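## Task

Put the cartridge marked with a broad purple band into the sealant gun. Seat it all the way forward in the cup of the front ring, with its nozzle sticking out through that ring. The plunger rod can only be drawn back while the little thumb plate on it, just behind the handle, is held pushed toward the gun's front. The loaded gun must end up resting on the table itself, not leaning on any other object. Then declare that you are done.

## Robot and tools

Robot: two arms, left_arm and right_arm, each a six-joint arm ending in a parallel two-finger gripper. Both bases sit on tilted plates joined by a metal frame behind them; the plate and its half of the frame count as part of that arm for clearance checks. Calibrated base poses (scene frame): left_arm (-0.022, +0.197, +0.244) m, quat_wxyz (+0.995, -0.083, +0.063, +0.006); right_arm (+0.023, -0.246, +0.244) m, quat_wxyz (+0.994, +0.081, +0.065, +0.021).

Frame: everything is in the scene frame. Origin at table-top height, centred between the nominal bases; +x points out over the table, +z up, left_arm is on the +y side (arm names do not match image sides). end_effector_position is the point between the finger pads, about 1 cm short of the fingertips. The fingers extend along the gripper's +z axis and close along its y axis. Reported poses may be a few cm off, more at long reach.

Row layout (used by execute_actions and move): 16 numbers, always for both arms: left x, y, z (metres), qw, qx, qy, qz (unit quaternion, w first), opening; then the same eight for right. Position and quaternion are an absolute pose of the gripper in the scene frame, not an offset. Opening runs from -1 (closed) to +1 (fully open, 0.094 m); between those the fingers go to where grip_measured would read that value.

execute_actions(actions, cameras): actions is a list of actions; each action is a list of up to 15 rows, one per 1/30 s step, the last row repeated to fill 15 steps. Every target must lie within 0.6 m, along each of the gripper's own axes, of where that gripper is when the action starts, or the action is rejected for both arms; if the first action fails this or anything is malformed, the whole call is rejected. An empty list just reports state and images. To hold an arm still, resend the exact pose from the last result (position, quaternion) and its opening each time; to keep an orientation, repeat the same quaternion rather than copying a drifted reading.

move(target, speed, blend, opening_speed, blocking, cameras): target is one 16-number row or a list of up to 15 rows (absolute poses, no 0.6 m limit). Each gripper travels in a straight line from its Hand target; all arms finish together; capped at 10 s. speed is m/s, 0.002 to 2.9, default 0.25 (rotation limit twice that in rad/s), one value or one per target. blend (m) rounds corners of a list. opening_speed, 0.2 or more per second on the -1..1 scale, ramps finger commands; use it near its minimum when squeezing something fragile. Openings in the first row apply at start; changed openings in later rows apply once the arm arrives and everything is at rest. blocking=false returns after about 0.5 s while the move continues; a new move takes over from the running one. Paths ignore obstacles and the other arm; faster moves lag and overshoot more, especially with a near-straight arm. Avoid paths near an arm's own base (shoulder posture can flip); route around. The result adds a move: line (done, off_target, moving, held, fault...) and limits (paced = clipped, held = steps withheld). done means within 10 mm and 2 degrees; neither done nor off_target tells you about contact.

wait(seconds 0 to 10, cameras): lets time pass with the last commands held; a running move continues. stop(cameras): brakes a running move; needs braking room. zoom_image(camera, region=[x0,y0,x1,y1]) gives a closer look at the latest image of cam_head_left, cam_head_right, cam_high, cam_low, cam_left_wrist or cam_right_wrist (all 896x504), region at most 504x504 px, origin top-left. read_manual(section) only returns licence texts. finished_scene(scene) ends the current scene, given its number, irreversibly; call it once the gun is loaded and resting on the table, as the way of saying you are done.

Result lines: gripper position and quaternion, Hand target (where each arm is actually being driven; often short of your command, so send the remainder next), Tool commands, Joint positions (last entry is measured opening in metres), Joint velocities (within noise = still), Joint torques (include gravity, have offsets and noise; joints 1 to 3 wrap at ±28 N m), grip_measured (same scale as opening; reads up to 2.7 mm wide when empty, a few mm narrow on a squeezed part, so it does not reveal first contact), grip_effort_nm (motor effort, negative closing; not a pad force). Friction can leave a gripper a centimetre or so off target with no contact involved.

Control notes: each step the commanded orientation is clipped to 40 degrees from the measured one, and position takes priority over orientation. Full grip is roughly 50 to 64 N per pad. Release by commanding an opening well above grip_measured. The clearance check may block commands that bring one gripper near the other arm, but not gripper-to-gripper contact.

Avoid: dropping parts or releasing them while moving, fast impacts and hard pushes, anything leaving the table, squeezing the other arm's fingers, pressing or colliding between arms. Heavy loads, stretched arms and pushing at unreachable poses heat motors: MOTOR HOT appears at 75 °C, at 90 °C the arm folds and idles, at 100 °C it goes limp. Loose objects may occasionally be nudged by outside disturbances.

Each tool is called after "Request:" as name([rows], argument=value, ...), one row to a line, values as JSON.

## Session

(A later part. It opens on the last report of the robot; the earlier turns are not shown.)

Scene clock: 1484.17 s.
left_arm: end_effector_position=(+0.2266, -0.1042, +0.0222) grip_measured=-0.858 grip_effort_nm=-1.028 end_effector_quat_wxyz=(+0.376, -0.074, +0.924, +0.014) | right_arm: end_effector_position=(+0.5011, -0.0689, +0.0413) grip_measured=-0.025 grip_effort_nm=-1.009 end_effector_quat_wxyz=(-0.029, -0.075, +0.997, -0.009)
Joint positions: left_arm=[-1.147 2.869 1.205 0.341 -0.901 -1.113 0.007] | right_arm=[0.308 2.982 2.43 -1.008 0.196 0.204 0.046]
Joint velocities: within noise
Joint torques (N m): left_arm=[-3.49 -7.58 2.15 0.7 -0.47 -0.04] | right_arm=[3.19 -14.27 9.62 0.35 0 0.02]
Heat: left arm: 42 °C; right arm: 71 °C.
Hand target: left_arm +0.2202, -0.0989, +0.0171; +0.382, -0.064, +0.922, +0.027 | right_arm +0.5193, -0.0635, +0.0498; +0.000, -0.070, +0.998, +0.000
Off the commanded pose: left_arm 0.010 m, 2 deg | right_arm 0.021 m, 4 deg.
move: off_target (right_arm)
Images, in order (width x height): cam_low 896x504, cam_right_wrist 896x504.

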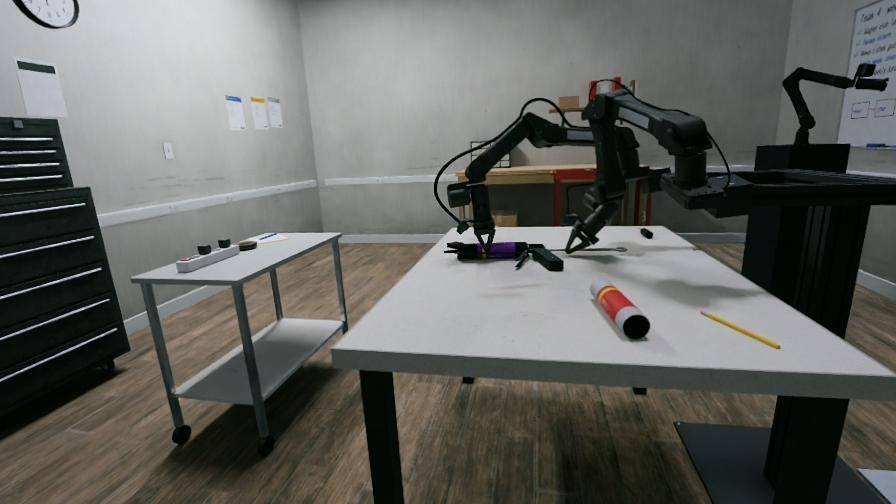

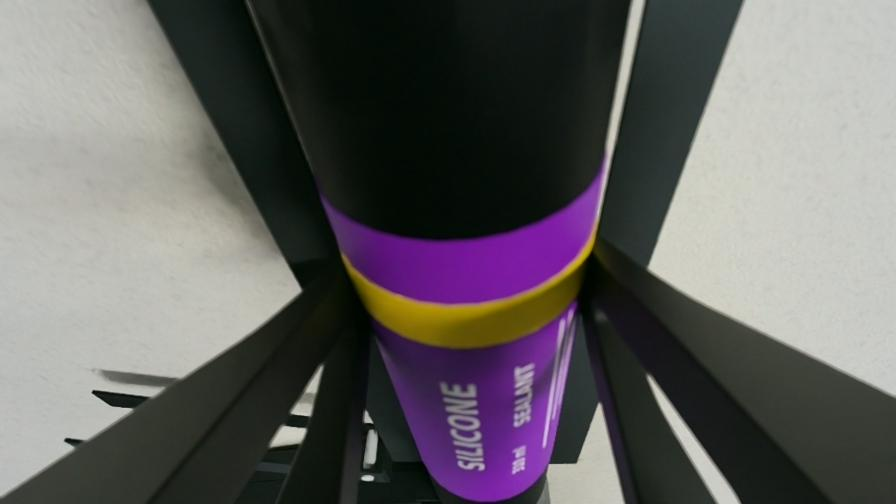

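Request:
move([
  [0.22,-0.099,0.017,0.3818,-0.0645,0.9217,0.0267,-1,0.53,-0.056,0.050,0,-0.0697,0.9976,0,-0.06],
  [0.22,-0.099,0.017,0.3818,-0.0645,0.9217,0.0267,-1,0.53,-0.068,0.050,0,-0.0697,0.9976,0,-0.06],
  [0.22,-0.099,0.017,0.3818,-0.0645,0.9217,0.0267,-1,0.53,-0.060,0.054,0,-0.0697,0.9976,0,-0.06],
], speed=0.05, cameras=["cam_low","cam_right_wrist"])

Request:
zoom_image(camera="cam_low", region=[430, 220, 540, 280])

Scene clock: 1493.33 s.
left_arm: end_effector_position=(+0.2273, -0.1037, +0.0229) grip_measured=-0.858 grip_effort_nm=-1.033 end_effector_quat_wxyz=(+0.378, -0.075, +0.923, +0.016) | right_arm: end_effector_position=(+0.5078, -0.0669, +0.0426) grip_measured=-0.025 grip_effort_nm=-1.004 end_effector_quat_wxyz=(-0.037, -0.078, +0.996, -0.008)
Joint positions: left_arm=[-1.147 2.869 1.205 0.342 -0.907 -1.113 0.007] | right_arm=[0.306 3.085 2.651 -1.14 0.192 0.201 0.046]
Joint velocities: within noise
Joint torques (N m): left_arm=[-3.54 -7.5 2.32 0.68 -0.41 -0.04] | right_arm=[3.54 -14.82 10.19 0.33 0.05 0.07]
Heat: left arm: 42 °C; right arm: 74 °C.
Hand target: left_arm +0.2202, -0.0989, +0.0171; +0.382, -0.064, +0.922, +0.026 | right_arm +0.5289, -0.0606, +0.0552; +0.001, -0.070, +0.998, +0.000
Off the commanded pose: left_arm 0.011 m, 2 deg | right_arm 0.026 m, 4 deg.
move: off_target (left_arm, right_arm)
Images, in order (width x height): cam_low 896x504, cam_right_wrist 896x504.

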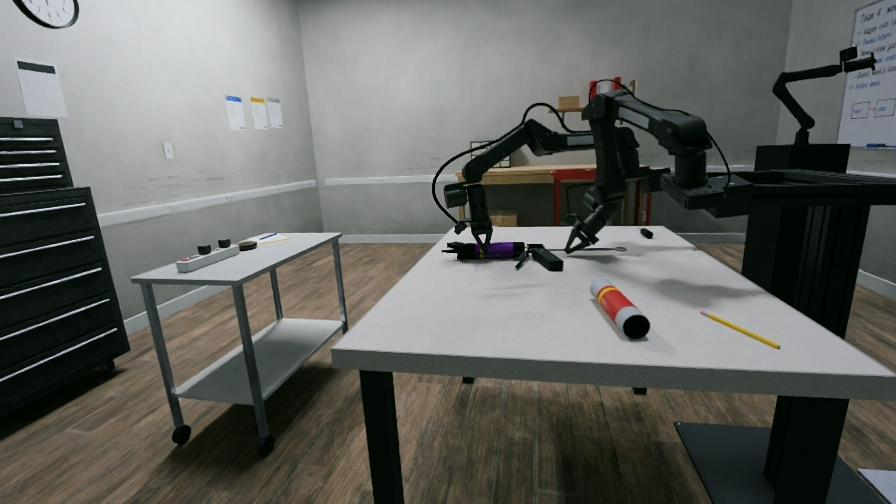

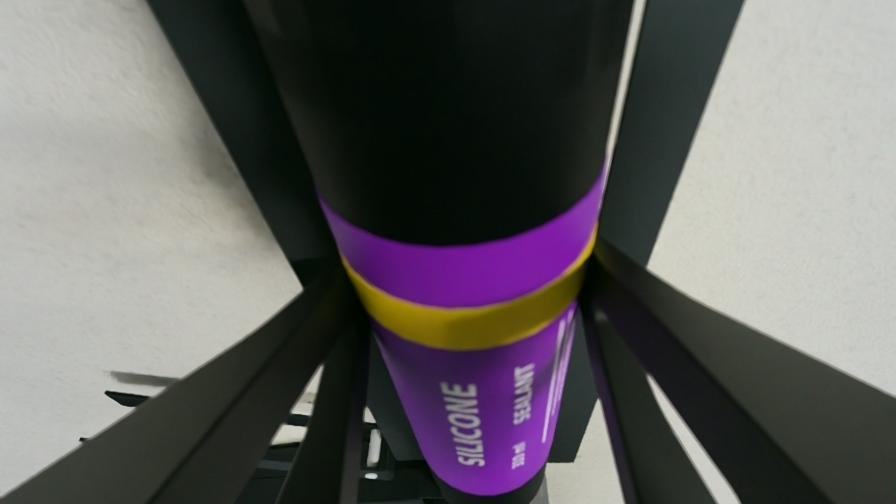

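Scaled by 4.582 from the camera's 896x504 image, which has a finer 1280x720 frame.

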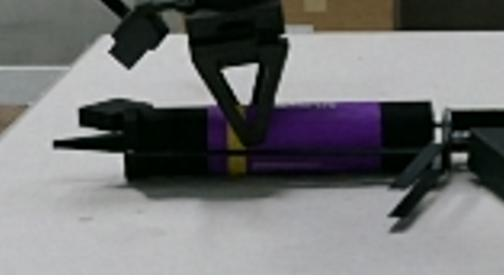

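Request:
move([
  [0.22,-0.099,0.017,0.3818,-0.0645,0.9217,0.0267,-1,0.537,-0.056,0.055,0,-0.0697,0.9976,0,-0.06],
  [0.22,-0.099,0.017,0.3818,-0.0645,0.9217,0.0267,-1,0.537,-0.066,0.056,0,-0.0697,0.9976,0,-0.06],
], speed=0.07, cameras=["cam_low"])

Request:
zoom_image(camera="cam_low", region=[430, 220, 540, 280])

Scene clock: 1498.37 s.
left_arm: end_effector_position=(+0.2274, -0.1036, +0.0230) grip_measured=-0.858 grip_effort_nm=-1.028 end_effector_quat_wxyz=(+0.379, -0.075, +0.922, +0.016) | right_arm: end_effector_position=(+0.5070, -0.0692, +0.0505) grip_measured=-0.025 grip_effort_nm=-1.004 end_effector_quat_wxyz=(-0.049, -0.082, +0.995, -0.008)
Joint positions: left_arm=[-1.147 2.869 1.205 0.342 -0.908 -1.113 0.007] | right_arm=[0.303 3.133 2.783 -1.247 0.185 0.192 0.046]
Joint velocities: within noise
Joint torques (N m): left_arm=[-3.41 -7.42 2.21 0.7 -0.41 -0.04] | right_arm=[2.52 -13.96 11.15 0.6 0.12 0.03]
Heat: left arm: 42 °C; right arm: 74 °C.
Hand target: left_arm +0.2202, -0.0989, +0.0171; +0.382, -0.064, +0.922, +0.026 | right_arm +0.5352, -0.0671, +0.0583; +0.002, -0.069, +0.998, +0.000
Off the commanded pose: left_arm 0.011 m, 2 deg | right_arm 0.031 m, 6 deg.
move: off_target (left_arm, right_arm)
Images, in order (width x height): cam_low 896x504.

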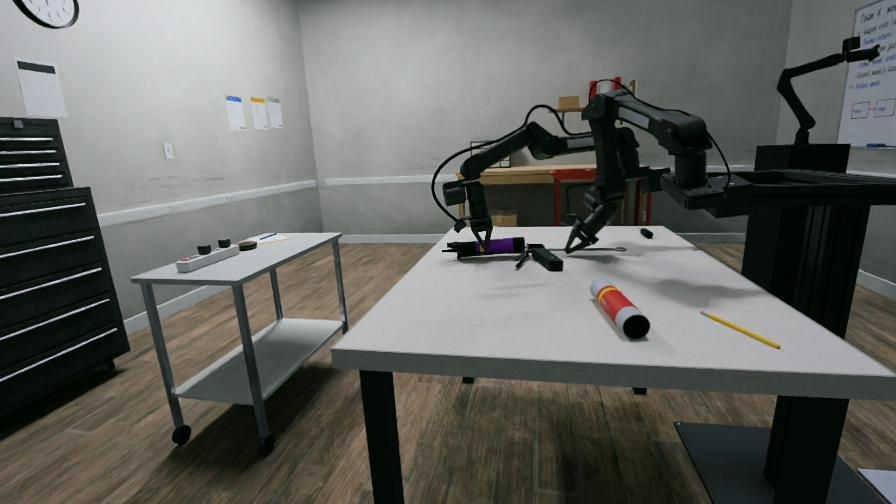

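Scaled by 4.582 from the camera's 896x504 image, which has a finer 1280x720 frame.

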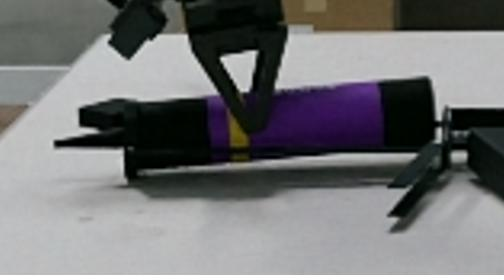

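Request:
move([
  [0.22,-0.099,0.017,0.3818,-0.0645,0.9217,0.0267,-1,0.518,-0.061,0.040,0,-0.0697,0.9976,0,-0.06],
], speed=0.07, cameras=["cam_low","cam_right_wrist"])

Request:
zoom_image(camera="cam_low", region=[430, 220, 540, 280])

Scene clock: 1502.93 s.
left_arm: end_effector_position=(+0.2270, -0.1040, +0.0226) grip_measured=-0.858 grip_effort_nm=-1.028 end_effector_quat_wxyz=(+0.377, -0.075, +0.923, +0.015) | right_arm: end_effector_position=(+0.5060, -0.0675, +0.0405) grip_measured=-0.025 grip_effort_nm=-1.009 end_effector_quat_wxyz=(-0.032, -0.075, +0.997, -0.003)
Joint positions: left_arm=[-1.147 2.869 1.205 0.342 -0.904 -1.113 0.007] | right_arm=[0.303 3.031 2.531 -1.061 0.185 0.201 0.046]
Joint velocities: within noise
Joint torques (N m): left_arm=[-3.47 -7.46 2.33 0.7 -0.45 -0.02] | right_arm=[3.71 -15.23 4.4 0.8 0.12 0.09]
Heat: left arm: 42 °C; right arm: 75 °C. Fold the right arm in close to its base, or ease its load, before you think long.
Hand target: left_arm +0.2202, -0.0989, +0.0171; +0.382, -0.064, +0.922, +0.026 | right_arm +0.5177, -0.0611, +0.0409; -0.003, -0.070, +0.998, +0.000
Off the commanded pose: left_arm 0.010 m, 2 deg | right_arm 0.014 m, 4 deg.
MOTOR HOT: joint 2 (shoulder) of the right arm reports 75 °C; the controller's stop level is 90 °C. To cool a motor, set the load down, stop pushing, or move to a pose that needs little force.
move: off_target (right_arm)
Images, in order (width x height): cam_low 896x504, cam_right_wrist 896x504.

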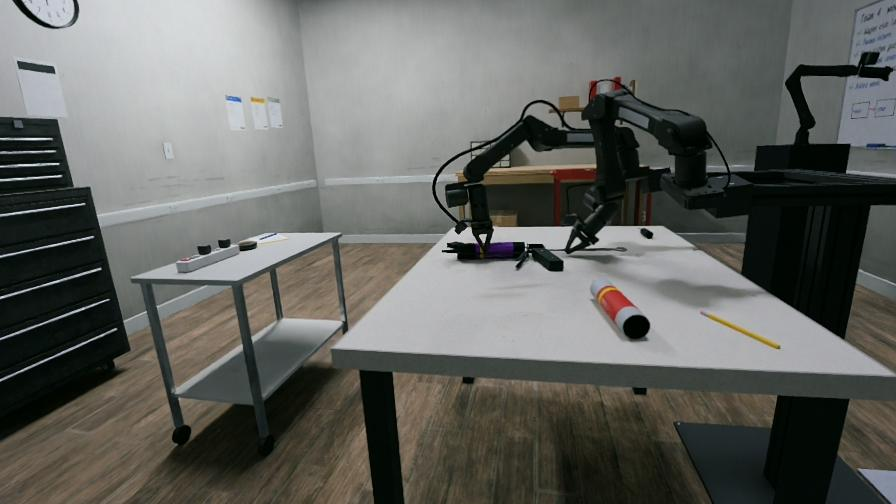

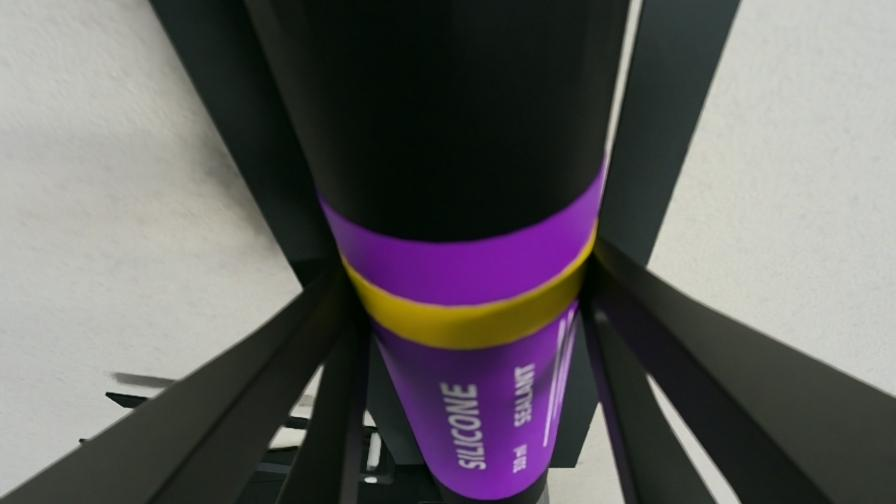

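Scaled by 4.582 from the camera's 896x504 image, which has a finer 1280x720 frame.

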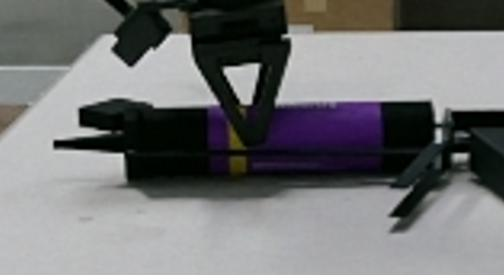

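Request:
move([
  [0.22,-0.099,0.017,0.3818,-0.0645,0.9217,0.0267,-1,0.518,-0.061,0.040,0,-0.0697,0.9976,0,0.5],
  [0.22,-0.099,0.017,0.3818,-0.0645,0.9217,0.0267,-1,0.505,-0.066,0.11,0,-0.0697,0.9976,0,0.5],
  [0.22,-0.099,0.017,0.3818,-0.0645,0.9217,0.0267,-1,0.54,-0.14,0.16,0,0.5764,0.8171,0,0.9],
], speed=[0.2,0.08,0.3], cameras=["cam_low","cam_right_wrist"])

Request:
zoom_image(camera="cam_right_wrist", region=[200, 100, 704, 384])

Request:
zoom_image(camera="cam_low", region=[430, 220, 540, 280])

Scene clock: 1513.20 s.
left_arm: end_effector_position=(+0.2264, -0.1047, +0.0222) grip_measured=-0.858 grip_effort_nm=-1.023 end_effector_quat_wxyz=(+0.375, -0.072, +0.924, +0.015) | right_arm: end_effector_position=(+0.5279, -0.1358, +0.1359) grip_measured=+0.897 grip_effort_nm=0.168 end_effector_quat_wxyz=(-0.015, +0.567, +0.823, -0.014)
Joint positions: left_arm=[-1.147 2.869 1.205 0.342 -0.9 -1.107 0.007] | right_arm=[0.203 2.73 2.353 -1.143 0.183 1.452 0.089]
Joint velocities: within noise
Joint torques (N m): left_arm=[-3.58 -7.56 2.29 0.69 -0.47 -0.08] | right_arm=[2.63 -17.46 8.46 -0.09 0.04 0.1]
Heat: left arm: 42 °C; right arm: 76 °C. Fold the right arm in close to its base, or ease its load, before you think long.
Hand target: left_arm +0.2201, -0.0990, +0.0171; +0.382, -0.064, +0.922, +0.026 | right_arm +0.5395, -0.1401, +0.1596; +0.000, +0.577, +0.817, +0.000
Off the commanded pose: left_arm 0.010 m, 2 deg | right_arm 0.027 m, 3 deg.
MOTOR HOT: still on. Joint 2 (shoulder) of the right arm reports 76 °C.
move: off_target (right_arm); target 3's new opening was sent with right_arm's hand 0.027 m and 3 deg from that target
Images, in order (width x height): cam_low 896x504, cam_right_wrist 896x504.

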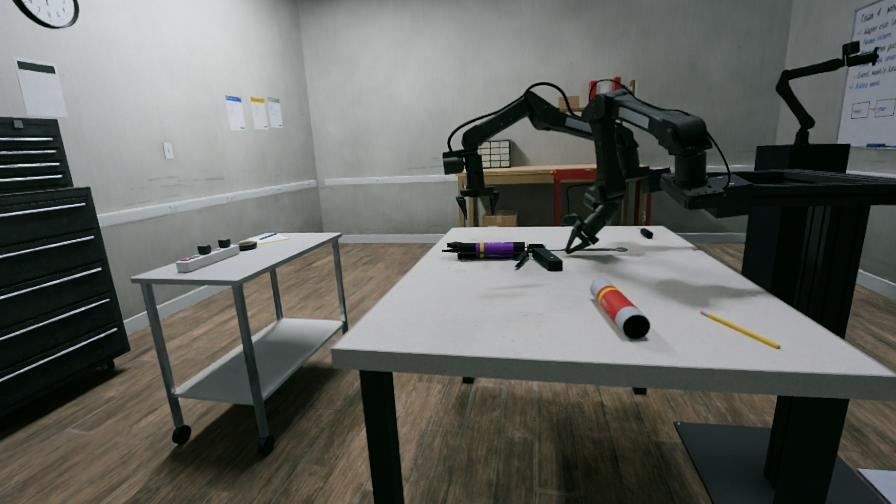

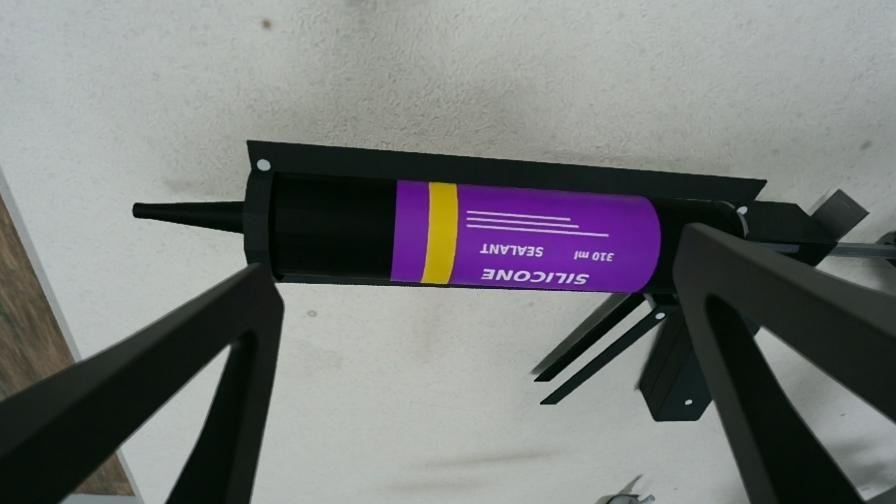

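Scaled by 1.000.

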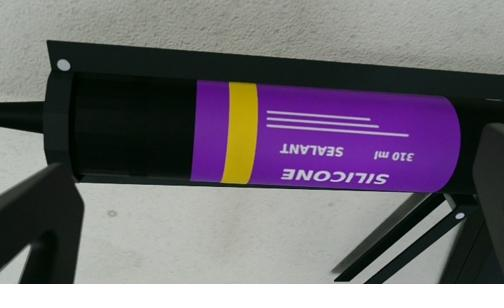

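Scaled by 4.582 from the camera's 896x504 image, which has a finer 1280x720 frame.

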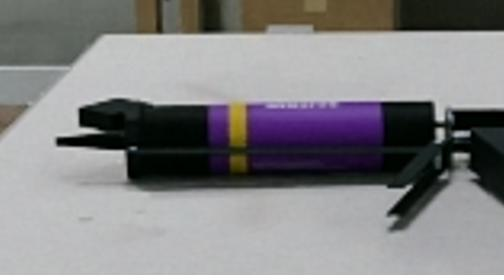

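Request:
move([
  [0.236,-0.097,0.017,0.3818,-0.0645,0.9217,0.0267,-1,0.28,-0.28,0.24,0,0.5764,0.8171,0,0.9],
], speed=0.25, cameras=["cam_low"])

Request:
zoom_image(camera="cam_low", region=[430, 220, 540, 280])

Scene clock: 1526.37 s.
left_arm: end_effector_position=(+0.2333, -0.1032, +0.0218) grip_measured=-0.858 grip_effort_nm=-1.028 end_effector_quat_wxyz=(+0.376, -0.065, +0.924, +0.018) | right_arm: end_effector_position=(+0.2810, -0.2787, +0.2375) grip_measured=+0.897 grip_effort_nm=0.173 end_effector_quat_wxyz=(-0.002, +0.574, +0.819, -0.004)
Joint positions: left_arm=[-1.127 2.869 1.205 0.366 -0.896 -1.061 0.007] | right_arm=[-0.055 1.477 0.813 -0.778 0.16 1.201 0.089]
Joint velocities: within noise
Joint torques (N m): left_arm=[-1.18 -7.84 2.59 0.93 -0.43 0.16] | right_arm=[0.34 -6.95 5.04 0.19 -0.04 0.01]
Heat: left arm: 42 °C; right arm: 82 °C. Fold the right arm in close to its base, or ease its load, before you think long.
Hand target: left_arm +0.2358, -0.0970, +0.0171; +0.382, -0.065, +0.922, +0.027 | right_arm +0.2799, -0.2800, +0.2399; +0.000, +0.577, +0.817, +0.000
Off the commanded pose: left_arm 0.008 m, 1 deg | right_arm 0.003 m, 1 deg.
MOTOR HOT: still on. Joint 2 (shoulder) of the right arm reports 82 °C.
move: done
Images, in order (width x height): cam_low 896x504.

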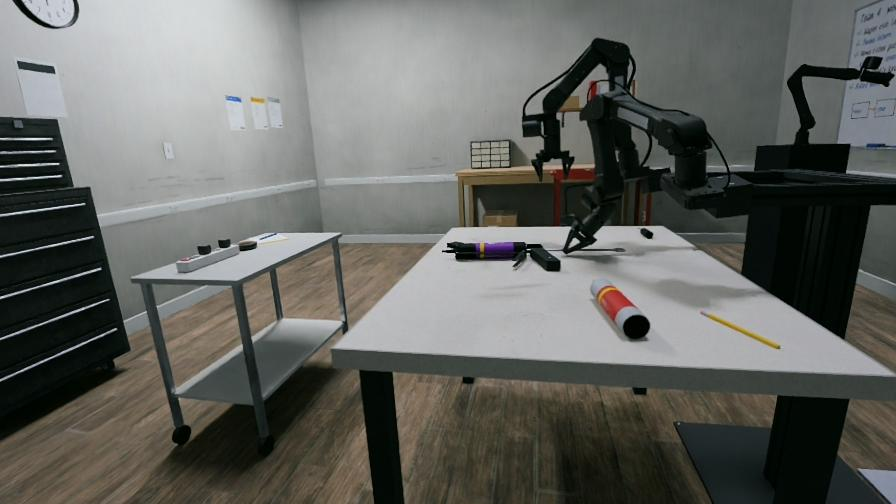

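Scaled by 4.582 from the camera's 896x504 image, which has a finer 1280x720 frame.

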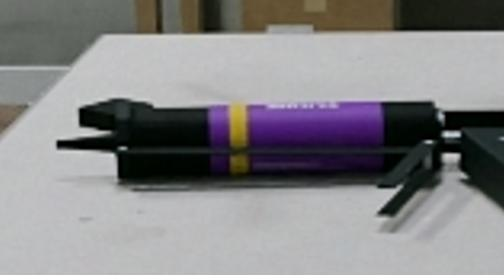

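Request:
move([
  [0.214,-0.099,0.017,0.3818,-0.0645,0.9217,0.0267,-1,0.28,-0.28,0.24,0,0.5764,0.8171,0,0.9],
], speed=0.1, cameras=["cam_low"])

Request:
zoom_image(camera="cam_low", region=[430, 220, 540, 280])

Scene clock: 1531.47 s.
left_arm: end_effector_position=(+0.2245, -0.1057, +0.0224) grip_measured=-0.858 grip_effort_nm=-1.028 end_effector_quat_wxyz=(+0.375, -0.073, +0.924, +0.013) | right_arm: end_effector_position=(+0.2810, -0.2786, +0.2375) grip_measured=+0.897 grip_effort_nm=0.168 end_effector_quat_wxyz=(-0.003, +0.574, +0.819, -0.003)
Joint positions: left_arm=[-1.153 2.869 1.205 0.338 -0.9 -1.118 0.007] | right_arm=[-0.055 1.477 0.813 -0.778 0.16 1.201 0.089]
Joint velocities: within noise
Joint torques (N m): left_arm=[-4.38 -7.36 1.83 0.59 -0.51 -0.23] | right_arm=[0.39 -6.93 4.98 0.2 -0.02 0]
Heat: left arm: 42 °C; right arm: 76 °C. Fold the right arm in close to its base, or ease its load, before you think long.
Hand target: left_arm +0.2145, -0.0989, +0.0172; +0.382, -0.064, +0.922, +0.026 | right_arm +0.2799, -0.2800, +0.2399; +0.000, +0.577, +0.817, +0.000
Off the commanded pose: left_arm 0.014 m, 2 deg | right_arm 0.003 m, 1 deg.
MOTOR HOT: still on. Joint 2 (shoulder) of the right arm reports 76 °C.
move: off_target (left_arm)
Images, in order (width x height): cam_low 896x504.

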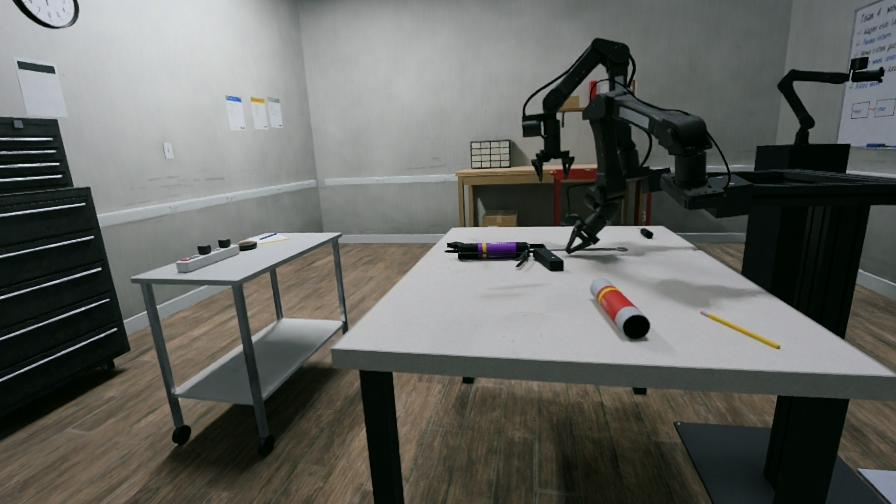

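Scaled by 4.582 from the camera's 896x504 image, which has a finer 1280x720 frame.

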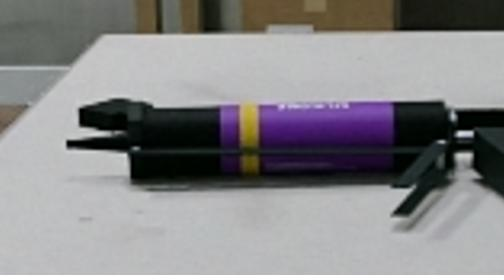

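Request:
wait(seconds=10, cameras=[])

Request:
wait(seconds=10, cameras=[])

Request:
wait(seconds=10, cameras=[])

Request:
wait(seconds=10, cameras=[])

Request:
move([
  [0.214,-0.099,0.017,0.3818,-0.0645,0.9217,0.0267,-1,0.50,-0.068,0.085,0,-0.0697,0.9976,0,0.5],
  [0.214,-0.099,0.017,0.3818,-0.0645,0.9217,0.0267,-1,0.502,-0.063,0.035,0,-0.0697,0.9976,0,0.5],
], speed=[0.35,0.12], cameras=["cam_right_wrist"])

Scene clock: 1547.27 s.
left_arm: end_effector_position=(+0.2244, -0.1057, +0.0224) grip_measured=-0.858 grip_effort_nm=-1.033 end_effector_quat_wxyz=(+0.375, -0.073, +0.924, +0.013) | right_arm: end_effector_position=(+0.2810, -0.2786, +0.2375) grip_measured=+0.897 grip_effort_nm=0.168 end_effector_quat_wxyz=(-0.003, +0.574, +0.819, -0.003)
Joint positions: left_arm=[-1.153 2.869 1.205 0.337 -0.9 -1.118 0.007] | right_arm=[-0.055 1.477 0.813 -0.778 0.16 1.2 0.089]
Joint velocities: within noise
Joint torques (N m): left_arm=[-4.31 -7.41 1.94 0.6 -0.55 -0.24] | right_arm=[0.32 -6.98 5.05 0.18 -0.02 -0.01]
Heat: left arm: 42 °C; right arm: 67 °C.
Hand target: left_arm +0.2145, -0.0989, +0.0172; +0.382, -0.064, +0.922, +0.026 | right_arm +0.2799, -0.2800, +0.2399; +0.000, +0.576, +0.817, +0.000
Tool commands: left_gripper/opening=-1.0 right_gripper/opening=+0.9
Off the commanded pose: left_arm 0.014 m, 2 deg | right_arm 0.003 m, 1 deg.
MOTOR HOT: cleared for the motors of the right arm.
wait: 10.00 s; at rest from the start
No camera images: "cameras" was empty.

Scene clock: 1557.27 s.
left_arm: end_effector_position=(+0.2244, -0.1057, +0.0224) grip_measured=-0.858 grip_effort_nm=-1.028 end_effector_quat_wxyz=(+0.375, -0.073, +0.924, +0.013) | right_arm: end_effector_position=(+0.2810, -0.2785, +0.2375) grip_measured=+0.897 grip_effort_nm=0.168 end_effector_quat_wxyz=(-0.003, +0.574, +0.819, -0.003)
Joint positions: left_arm=[-1.153 2.869 1.205 0.337 -0.9 -1.118 0.007] | right_arm=[-0.055 1.477 0.813 -0.778 0.159 1.2 0.089]
Joint velocities: within noise
Joint torques (N m): left_arm=[-4.49 -7.45 1.91 0.61 -0.54 -0.25] | right_arm=[0.31 -6.94 5.09 0.17 -0.01 -0.01]
Heat: left arm: 42 °C; right arm: 64 °C.
Hand target: left_arm +0.2145, -0.0989, +0.0172; +0.382, -0.064, +0.922, +0.026 | right_arm +0.2799, -0.2800, +0.2399; +0.000, +0.576, +0.817, +0.000
Tool commands: left_gripper/opening=-1.0 right_gripper/opening=+0.9
Off the commanded pose: left_arm 0.014 m, 2 deg | right_arm 0.003 m, 1 deg.
wait: 10.00 s; at rest by 0.17 s
No camera images: "cameras" was empty.

Scene clock: 1567.27 s.
left_arm: end_effector_position=(+0.2244, -0.1057, +0.0224) grip_measured=-0.858 grip_effort_nm=-1.023 end_effector_quat_wxyz=(+0.375, -0.073, +0.924, +0.013) | right_arm: end_effector_position=(+0.2810, -0.2785, +0.2375) grip_measured=+0.897 grip_effort_nm=0.164 end_effector_quat_wxyz=(-0.003, +0.574, +0.819, -0.003)
Joint positions: left_arm=[-1.153 2.869 1.205 0.337 -0.9 -1.118 0.007] | right_arm=[-0.055 1.477 0.813 -0.778 0.159 1.2 0.089]
Joint velocities: within noise
Joint torques (N m): left_arm=[-4.48 -7.39 1.83 0.63 -0.5 -0.25] | right_arm=[0.39 -6.89 4.98 0.16 -0.02 0]
Heat: left arm: 42 °C; right arm: 62 °C.
Hand target: left_arm +0.2145, -0.0989, +0.0172; +0.382, -0.064, +0.922, +0.026 | right_arm +0.2799, -0.2800, +0.2399; +0.000, +0.576, +0.817, +0.000
Tool commands: left_gripper/opening=-1.0 right_gripper/opening=+0.9
Off the commanded pose: left_arm 0.014 m, 2 deg | right_arm 0.003 m, 1 deg.
wait: 10.00 s; at rest by 0.17 s
No camera images: "cameras" was empty.

Scene clock: 1577.27 s.
left_arm: end_effector_position=(+0.2244, -0.1057, +0.0224) grip_measured=-0.858 grip_effort_nm=-1.028 end_effector_quat_wxyz=(+0.375, -0.073, +0.924, +0.013) | right_arm: end_effector_position=(+0.2810, -0.2785, +0.2375) grip_measured=+0.897 grip_effort_nm=0.168 end_effector_quat_wxyz=(-0.003, +0.574, +0.819, -0.003)
Joint positions: left_arm=[-1.153 2.869 1.205 0.337 -0.9 -1.118 0.007] | right_arm=[-0.055 1.477 0.813 -0.778 0.159 1.2 0.089]
Joint velocities: within noise
Joint torques (N m): left_arm=[-4.42 -7.49 1.91 0.6 -0.55 -0.23] | right_arm=[0.28 -6.93 5.15 0.19 -0.03 0]
Heat: left arm: 42 °C; right arm: 61 °C.
Hand target: left_arm +0.2145, -0.0989, +0.0172; +0.382, -0.064, +0.922, +0.026 | right_arm +0.2799, -0.2800, +0.2399; +0.000, +0.576, +0.817, +0.000
Tool commands: left_gripper/opening=-1.0 right_gripper/opening=+0.9
Off the commanded pose: left_arm 0.014 m, 2 deg | right_arm 0.003 m, 1 deg.
wait: 10.00 s; at rest by 0.17 s
No camera images: "cameras" was empty.

Scene clock: 1580.23 s.
left_arm: end_effector_position=(+0.2237, -0.1055, +0.0224) grip_measured=-0.858 grip_effort_nm=-1.028 end_effector_quat_wxyz=(+0.375, -0.072, +0.924, +0.014) | right_arm: end_effector_position=(+0.5029, -0.0653, +0.0421) grip_measured=+0.502 grip_effort_nm=-0.110 end_effector_quat_wxyz=(+0.001, -0.065, +0.998, +0.004)
Joint positions: left_arm=[-1.155 2.869 1.205 0.334 -0.901 -1.12 0.007] | right_arm=[0.311 2.895 2.246 -0.847 0.189 0.215 0.071]
Joint velocities: within noise
Joint torques (N m): left_arm=[-4.22 -7.43 1.95 0.61 -0.5 -0.24] | right_arm=[3.41 -11.85 7.53 0.23 0.09 -0.03]
Heat: left arm: 42 °C; right arm: 62 °C.
Hand target: left_arm +0.2144, -0.0990, +0.0173; +0.382, -0.064, +0.922, +0.026 | right_arm +0.5018, -0.0632, +0.0351; +0.000, -0.070, +0.998, +0.000
Off the commanded pose: left_arm 0.013 m, 2 deg | right_arm 0.007 m, 1 deg.
move: off_target (left_arm)
Images, in order (width x height): cam_right_wrist 896x504.

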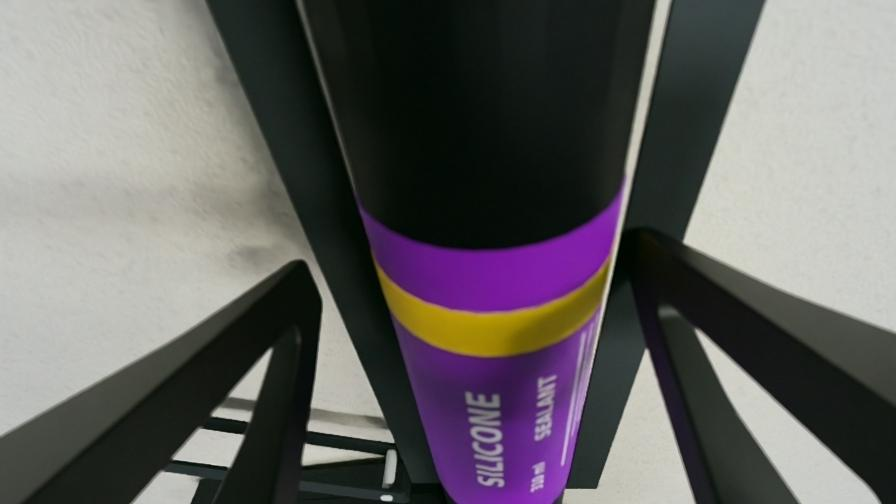

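Request:
move([
  [0.214,-0.099,0.017,0.3818,-0.0645,0.9217,0.0267,-1,0.502,-0.067,0.035,0,-0.0697,0.9976,0,0.5],
  [0.214,-0.099,0.017,0.3818,-0.0645,0.9217,0.0267,-1,0.502,-0.067,0.035,0,-0.0697,0.9976,0,-0.06],
], speed=0.12, cameras=["cam_right_wrist"])

Scene clock: 1584.37 s.
left_arm: end_effector_position=(+0.2235, -0.1053, +0.0224) grip_measured=-0.858 grip_effort_nm=-1.028 end_effector_quat_wxyz=(+0.375, -0.074, +0.924, +0.013) | right_arm: end_effector_position=(+0.5031, -0.0673, +0.0419) grip_measured=-0.035 grip_effort_nm=-0.999 end_effector_quat_wxyz=(+0.001, -0.068, +0.998, +0.001)
Joint positions: left_arm=[-1.156 2.869 1.205 0.332 -0.901 -1.125 0.007] | right_arm=[0.31 2.895 2.246 -0.848 0.195 0.208 0.045]
Joint velocities: within noise
Joint torques (N m): left_arm=[-4.12 -7.43 1.95 0.63 -0.52 -0.19] | right_arm=[3 -12.75 6.12 0.33 0.01 -0.04]
Heat: left arm: 41 °C; right arm: 63 °C.
Hand target: left_arm +0.2144, -0.0990, +0.0173; +0.382, -0.064, +0.922, +0.026 | right_arm +0.5019, -0.0671, +0.0351; +0.000, -0.070, +0.998, +0.000
Off the commanded pose: left_arm 0.013 m, 2 deg | right_arm 0.007 m, 0 deg.
move: off_target (left_arm)
Images, in order (width x height): cam_right_wrist 896x504.

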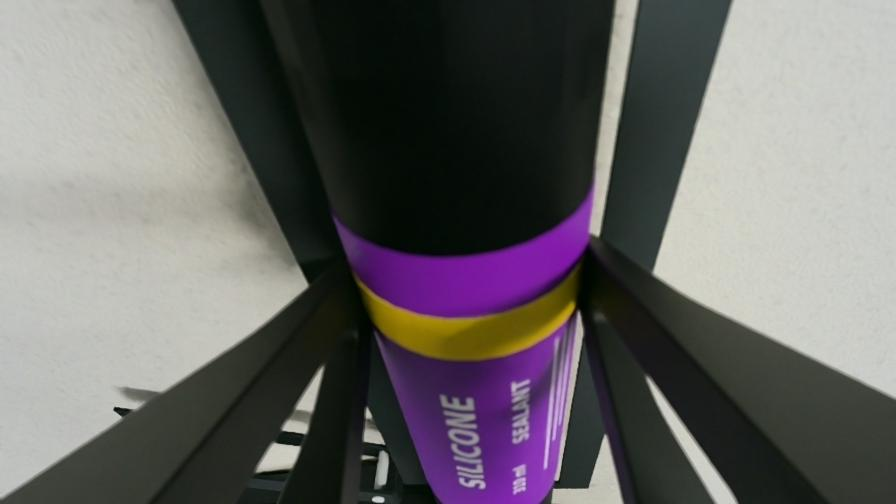

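Request:
move([
  [0.214,-0.099,0.017,0.3818,-0.0645,0.9217,0.0267,-1,0.500,-0.074,0.058,0,-0.0697,0.9976,0,-0.06],
], speed=0.06, cameras=["cam_low","cam_right_wrist"])

Request:
zoom_image(camera="cam_low", region=[430, 220, 540, 280])

Scene clock: 1587.77 s.
left_arm: end_effector_position=(+0.2221, -0.1056, +0.0223) grip_measured=-0.858 grip_effort_nm=-1.028 end_effector_quat_wxyz=(+0.375, -0.072, +0.924, +0.014) | right_arm: end_effector_position=(+0.4978, -0.0691, +0.0418) grip_measured=-0.035 grip_effort_nm=-1.004 end_effector_quat_wxyz=(+0.000, -0.069, +0.998, +0.000)
Joint positions: left_arm=[-1.16 2.869 1.205 0.327 -0.901 -1.128 0.007] | right_arm=[0.31 2.866 2.184 -0.815 0.195 0.206 0.045]
Joint velocities: within noise
Joint torques (N m): left_arm=[-3.84 -7.36 1.98 0.66 -0.51 -0.16] | right_arm=[2.71 -17.51 4.34 -0.05 0.02 -0.05]
Heat: left arm: 41 °C; right arm: 65 °C.
Hand target: left_arm +0.2143, -0.0990, +0.0172; +0.382, -0.064, +0.922, +0.026 | right_arm +0.5002, -0.0739, +0.0575; +0.000, -0.070, +0.998, +0.000
Off the commanded pose: left_arm 0.012 m, 2 deg | right_arm 0.017 m, 0 deg.
move: off_target (left_arm, right_arm)
Images, in order (width x height): cam_low 896x504, cam_right_wrist 896x504.

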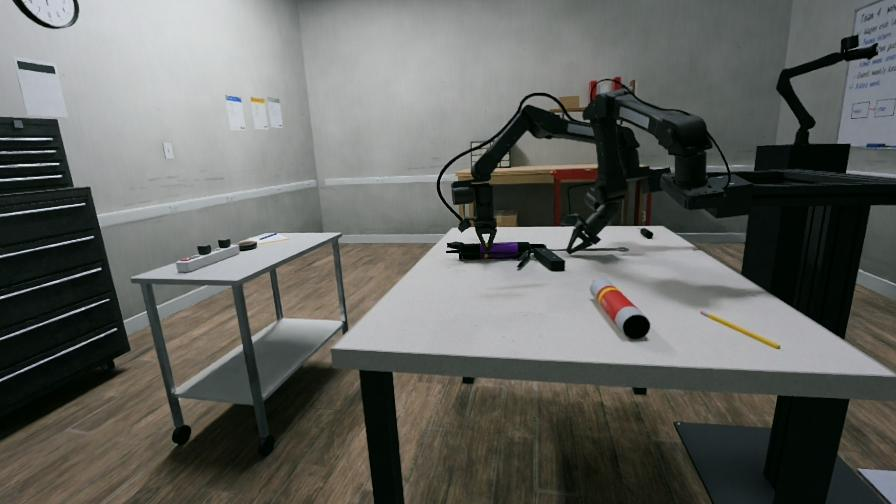

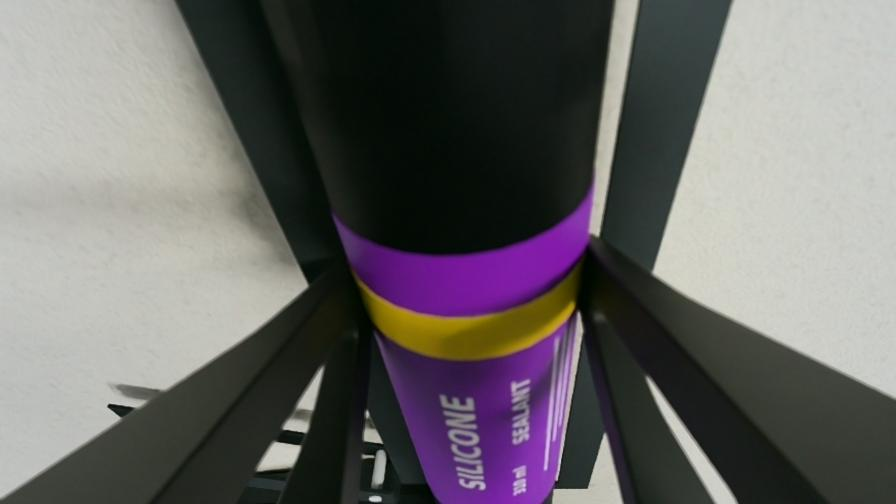

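Scaled by 4.582 from the camera's 896x504 image, which has a finer 1280x720 frame.

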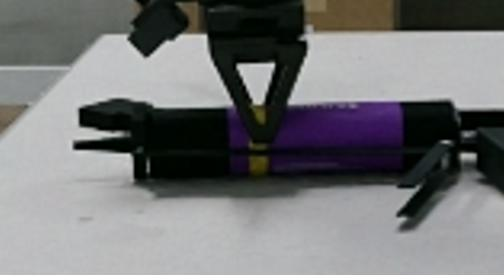

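Request:
move([
  [0.214,-0.099,0.017,0.3818,-0.0645,0.9217,0.0267,-1,0.502,-0.074,0.064,0,-0.0697,0.9976,0,-0.06],
], speed=0.06, cameras=["cam_low","cam_right_wrist"])

Request:
zoom_image(camera="cam_low", region=[430, 220, 540, 280])

Scene clock: 1590.97 s.
left_arm: end_effector_position=(+0.2221, -0.1056, +0.0223) grip_measured=-0.858 grip_effort_nm=-1.028 end_effector_quat_wxyz=(+0.375, -0.073, +0.924, +0.014) | right_arm: end_effector_position=(+0.4978, -0.0692, +0.0419) grip_measured=-0.036 grip_effort_nm=-1.009 end_effector_quat_wxyz=(+0.000, -0.069, +0.998, +0.000)
Joint positions: left_arm=[-1.16 2.869 1.205 0.327 -0.901 -1.129 0.007] | right_arm=[0.31 2.866 2.184 -0.815 0.195 0.206 0.045]
Joint velocities: within noise
Joint torques (N m): left_arm=[-3.84 -7.47 1.92 0.66 -0.54 -0.15] | right_arm=[2.81 -18.1 5.53 -0.24 0 -0.03]
Heat: left arm: 41 °C; right arm: 68 °C.
Hand target: left_arm +0.2143, -0.0990, +0.0172; +0.382, -0.064, +0.922, +0.026 | right_arm +0.5021, -0.0739, +0.0631; +0.000, -0.070, +0.998, +0.000
Off the commanded pose: left_arm 0.012 m, 2 deg | right_arm 0.023 m, 0 deg.
move: off_target (left_arm, right_arm)
Images, in order (width x height): cam_low 896x504, cam_right_wrist 896x504.

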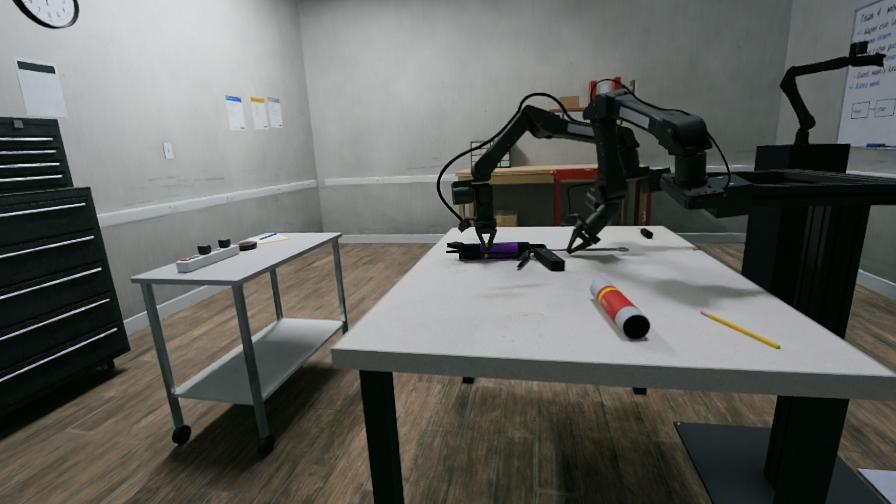

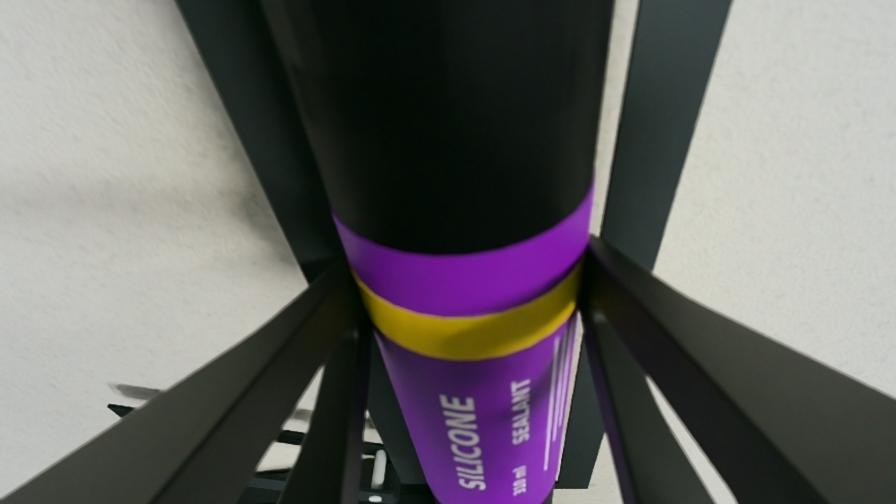

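Scaled by 4.582 from the camera's 896x504 image, which has a finer 1280x720 frame.

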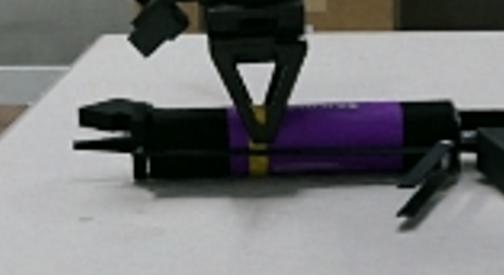

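Request:
move([
  [0.214,-0.099,0.017,0.3818,-0.0645,0.9217,0.0267,-1,0.510,-0.074,0.067,0,-0.0697,0.9976,0,-0.06],
], speed=0.06, cameras=["cam_low"])

Request:
zoom_image(camera="cam_low", region=[430, 220, 540, 280])

Scene clock: 1593.53 s.
left_arm: end_effector_position=(+0.2216, -0.1059, +0.0224) grip_measured=-0.858 grip_effort_nm=-1.028 end_effector_quat_wxyz=(+0.375, -0.072, +0.924, +0.014) | right_arm: end_effector_position=(+0.4985, -0.0730, +0.0490) grip_measured=-0.036 grip_effort_nm=-1.004 end_effector_quat_wxyz=(-0.009, -0.070, +0.997, -0.002)
Joint positions: left_arm=[-1.161 2.869 1.205 0.326 -0.901 -1.129 0.007] | right_arm=[0.305 2.866 2.218 -0.868 0.195 0.203 0.045]
Joint velocities: within noise
Joint torques (N m): left_arm=[-3.62 -7.38 1.92 0.68 -0.5 -0.12] | right_arm=[2.84 -15.76 9.07 -0.2 0.02 -0.05]
Heat: left arm: 41 °C; right arm: 71 °C.
Hand target: left_arm +0.2143, -0.0990, +0.0173; +0.382, -0.064, +0.922, +0.026 | right_arm +0.5098, -0.0741, +0.0668; +0.001, -0.070, +0.998, +0.000
Off the commanded pose: left_arm 0.012 m, 2 deg | right_arm 0.021 m, 1 deg.
move: off_target (left_arm, right_arm)
Images, in order (width x height): cam_low 896x504.

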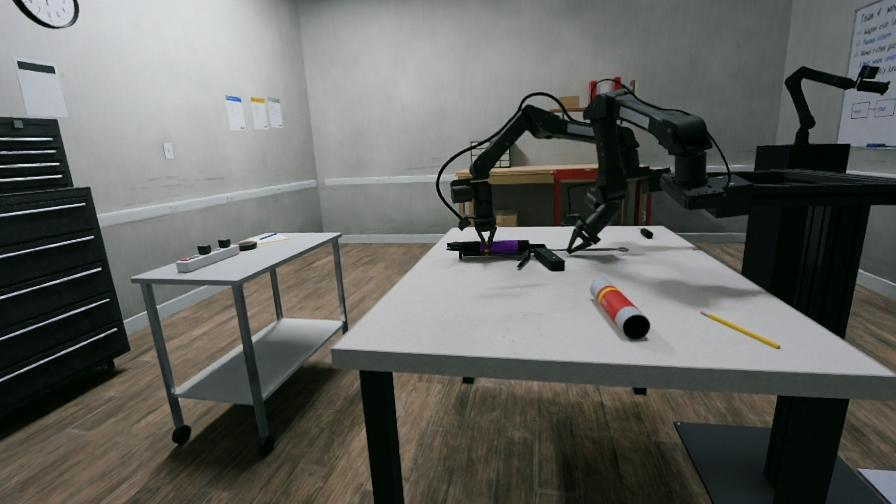

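Scaled by 4.582 from the camera's 896x504 image, which has a finer 1280x720 frame.

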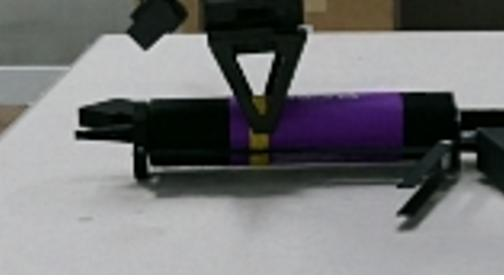

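Request:
move([
  [0.214,-0.099,0.017,0.3818,-0.0645,0.9217,0.0267,-1,0.504,-0.068,0.049,0,-0.0697,0.9976,0,-0.06],
], speed=0.05, cameras=["cam_low","cam_right_wrist"])

Request:
zoom_image(camera="cam_low", region=[430, 220, 540, 280])

Scene clock: 1597.57 s.
left_arm: end_effector_position=(+0.2216, -0.1059, +0.0223) grip_measured=-0.858 grip_effort_nm=-1.028 end_effector_quat_wxyz=(+0.374, -0.072, +0.924, +0.014) | right_arm: end_effector_position=(+0.4989, -0.0720, +0.0448) grip_measured=-0.036 grip_effort_nm=-1.013 end_effector_quat_wxyz=(-0.006, -0.070, +0.998, -0.002)
Joint positions: left_arm=[-1.161 2.869 1.205 0.326 -0.9 -1.129 0.007] | right_arm=[0.305 2.875 2.218 -0.855 0.195 0.203 0.045]
Joint velocities: within noise
Joint torques (N m): left_arm=[-3.75 -7.51 1.92 0.68 -0.53 -0.12] | right_arm=[3.58 -13.64 7.91 0.11 0.03 0.04]
Heat: left arm: 41 °C; right arm: 72 °C.
Hand target: left_arm +0.2143, -0.0990, +0.0172; +0.382, -0.064, +0.922, +0.026 | right_arm +0.5039, -0.0681, +0.0491; +0.000, -0.070, +0.998, +0.000
Off the commanded pose: left_arm 0.012 m, 2 deg | right_arm 0.008 m, 1 deg.
move: off_target (left_arm)
Images, in order (width x height): cam_low 896x504, cam_right_wrist 896x504.

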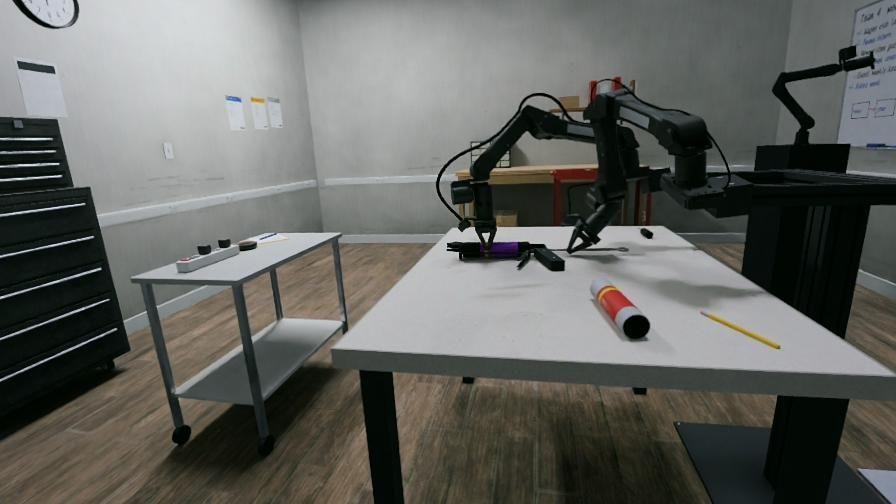

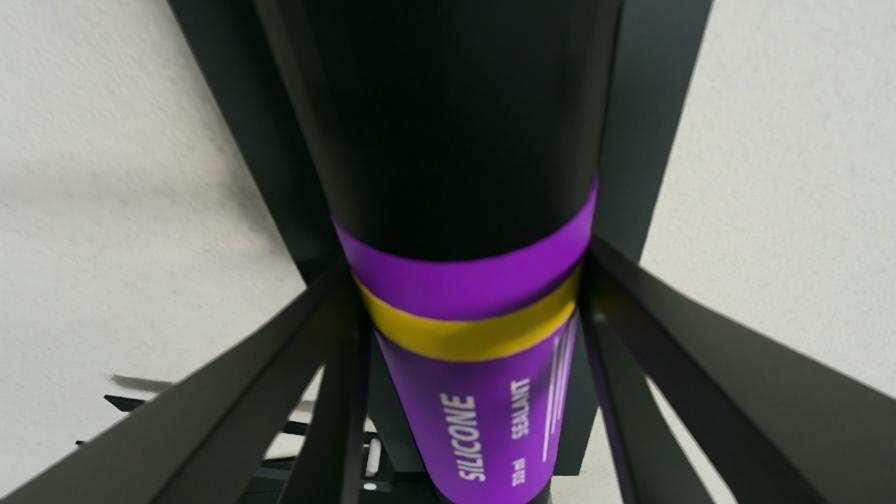

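Scaled by 4.582 from the camera's 896x504 image, which has a finer 1280x720 frame.

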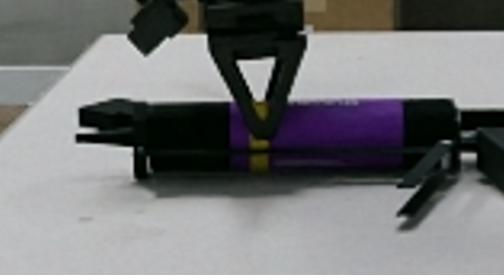

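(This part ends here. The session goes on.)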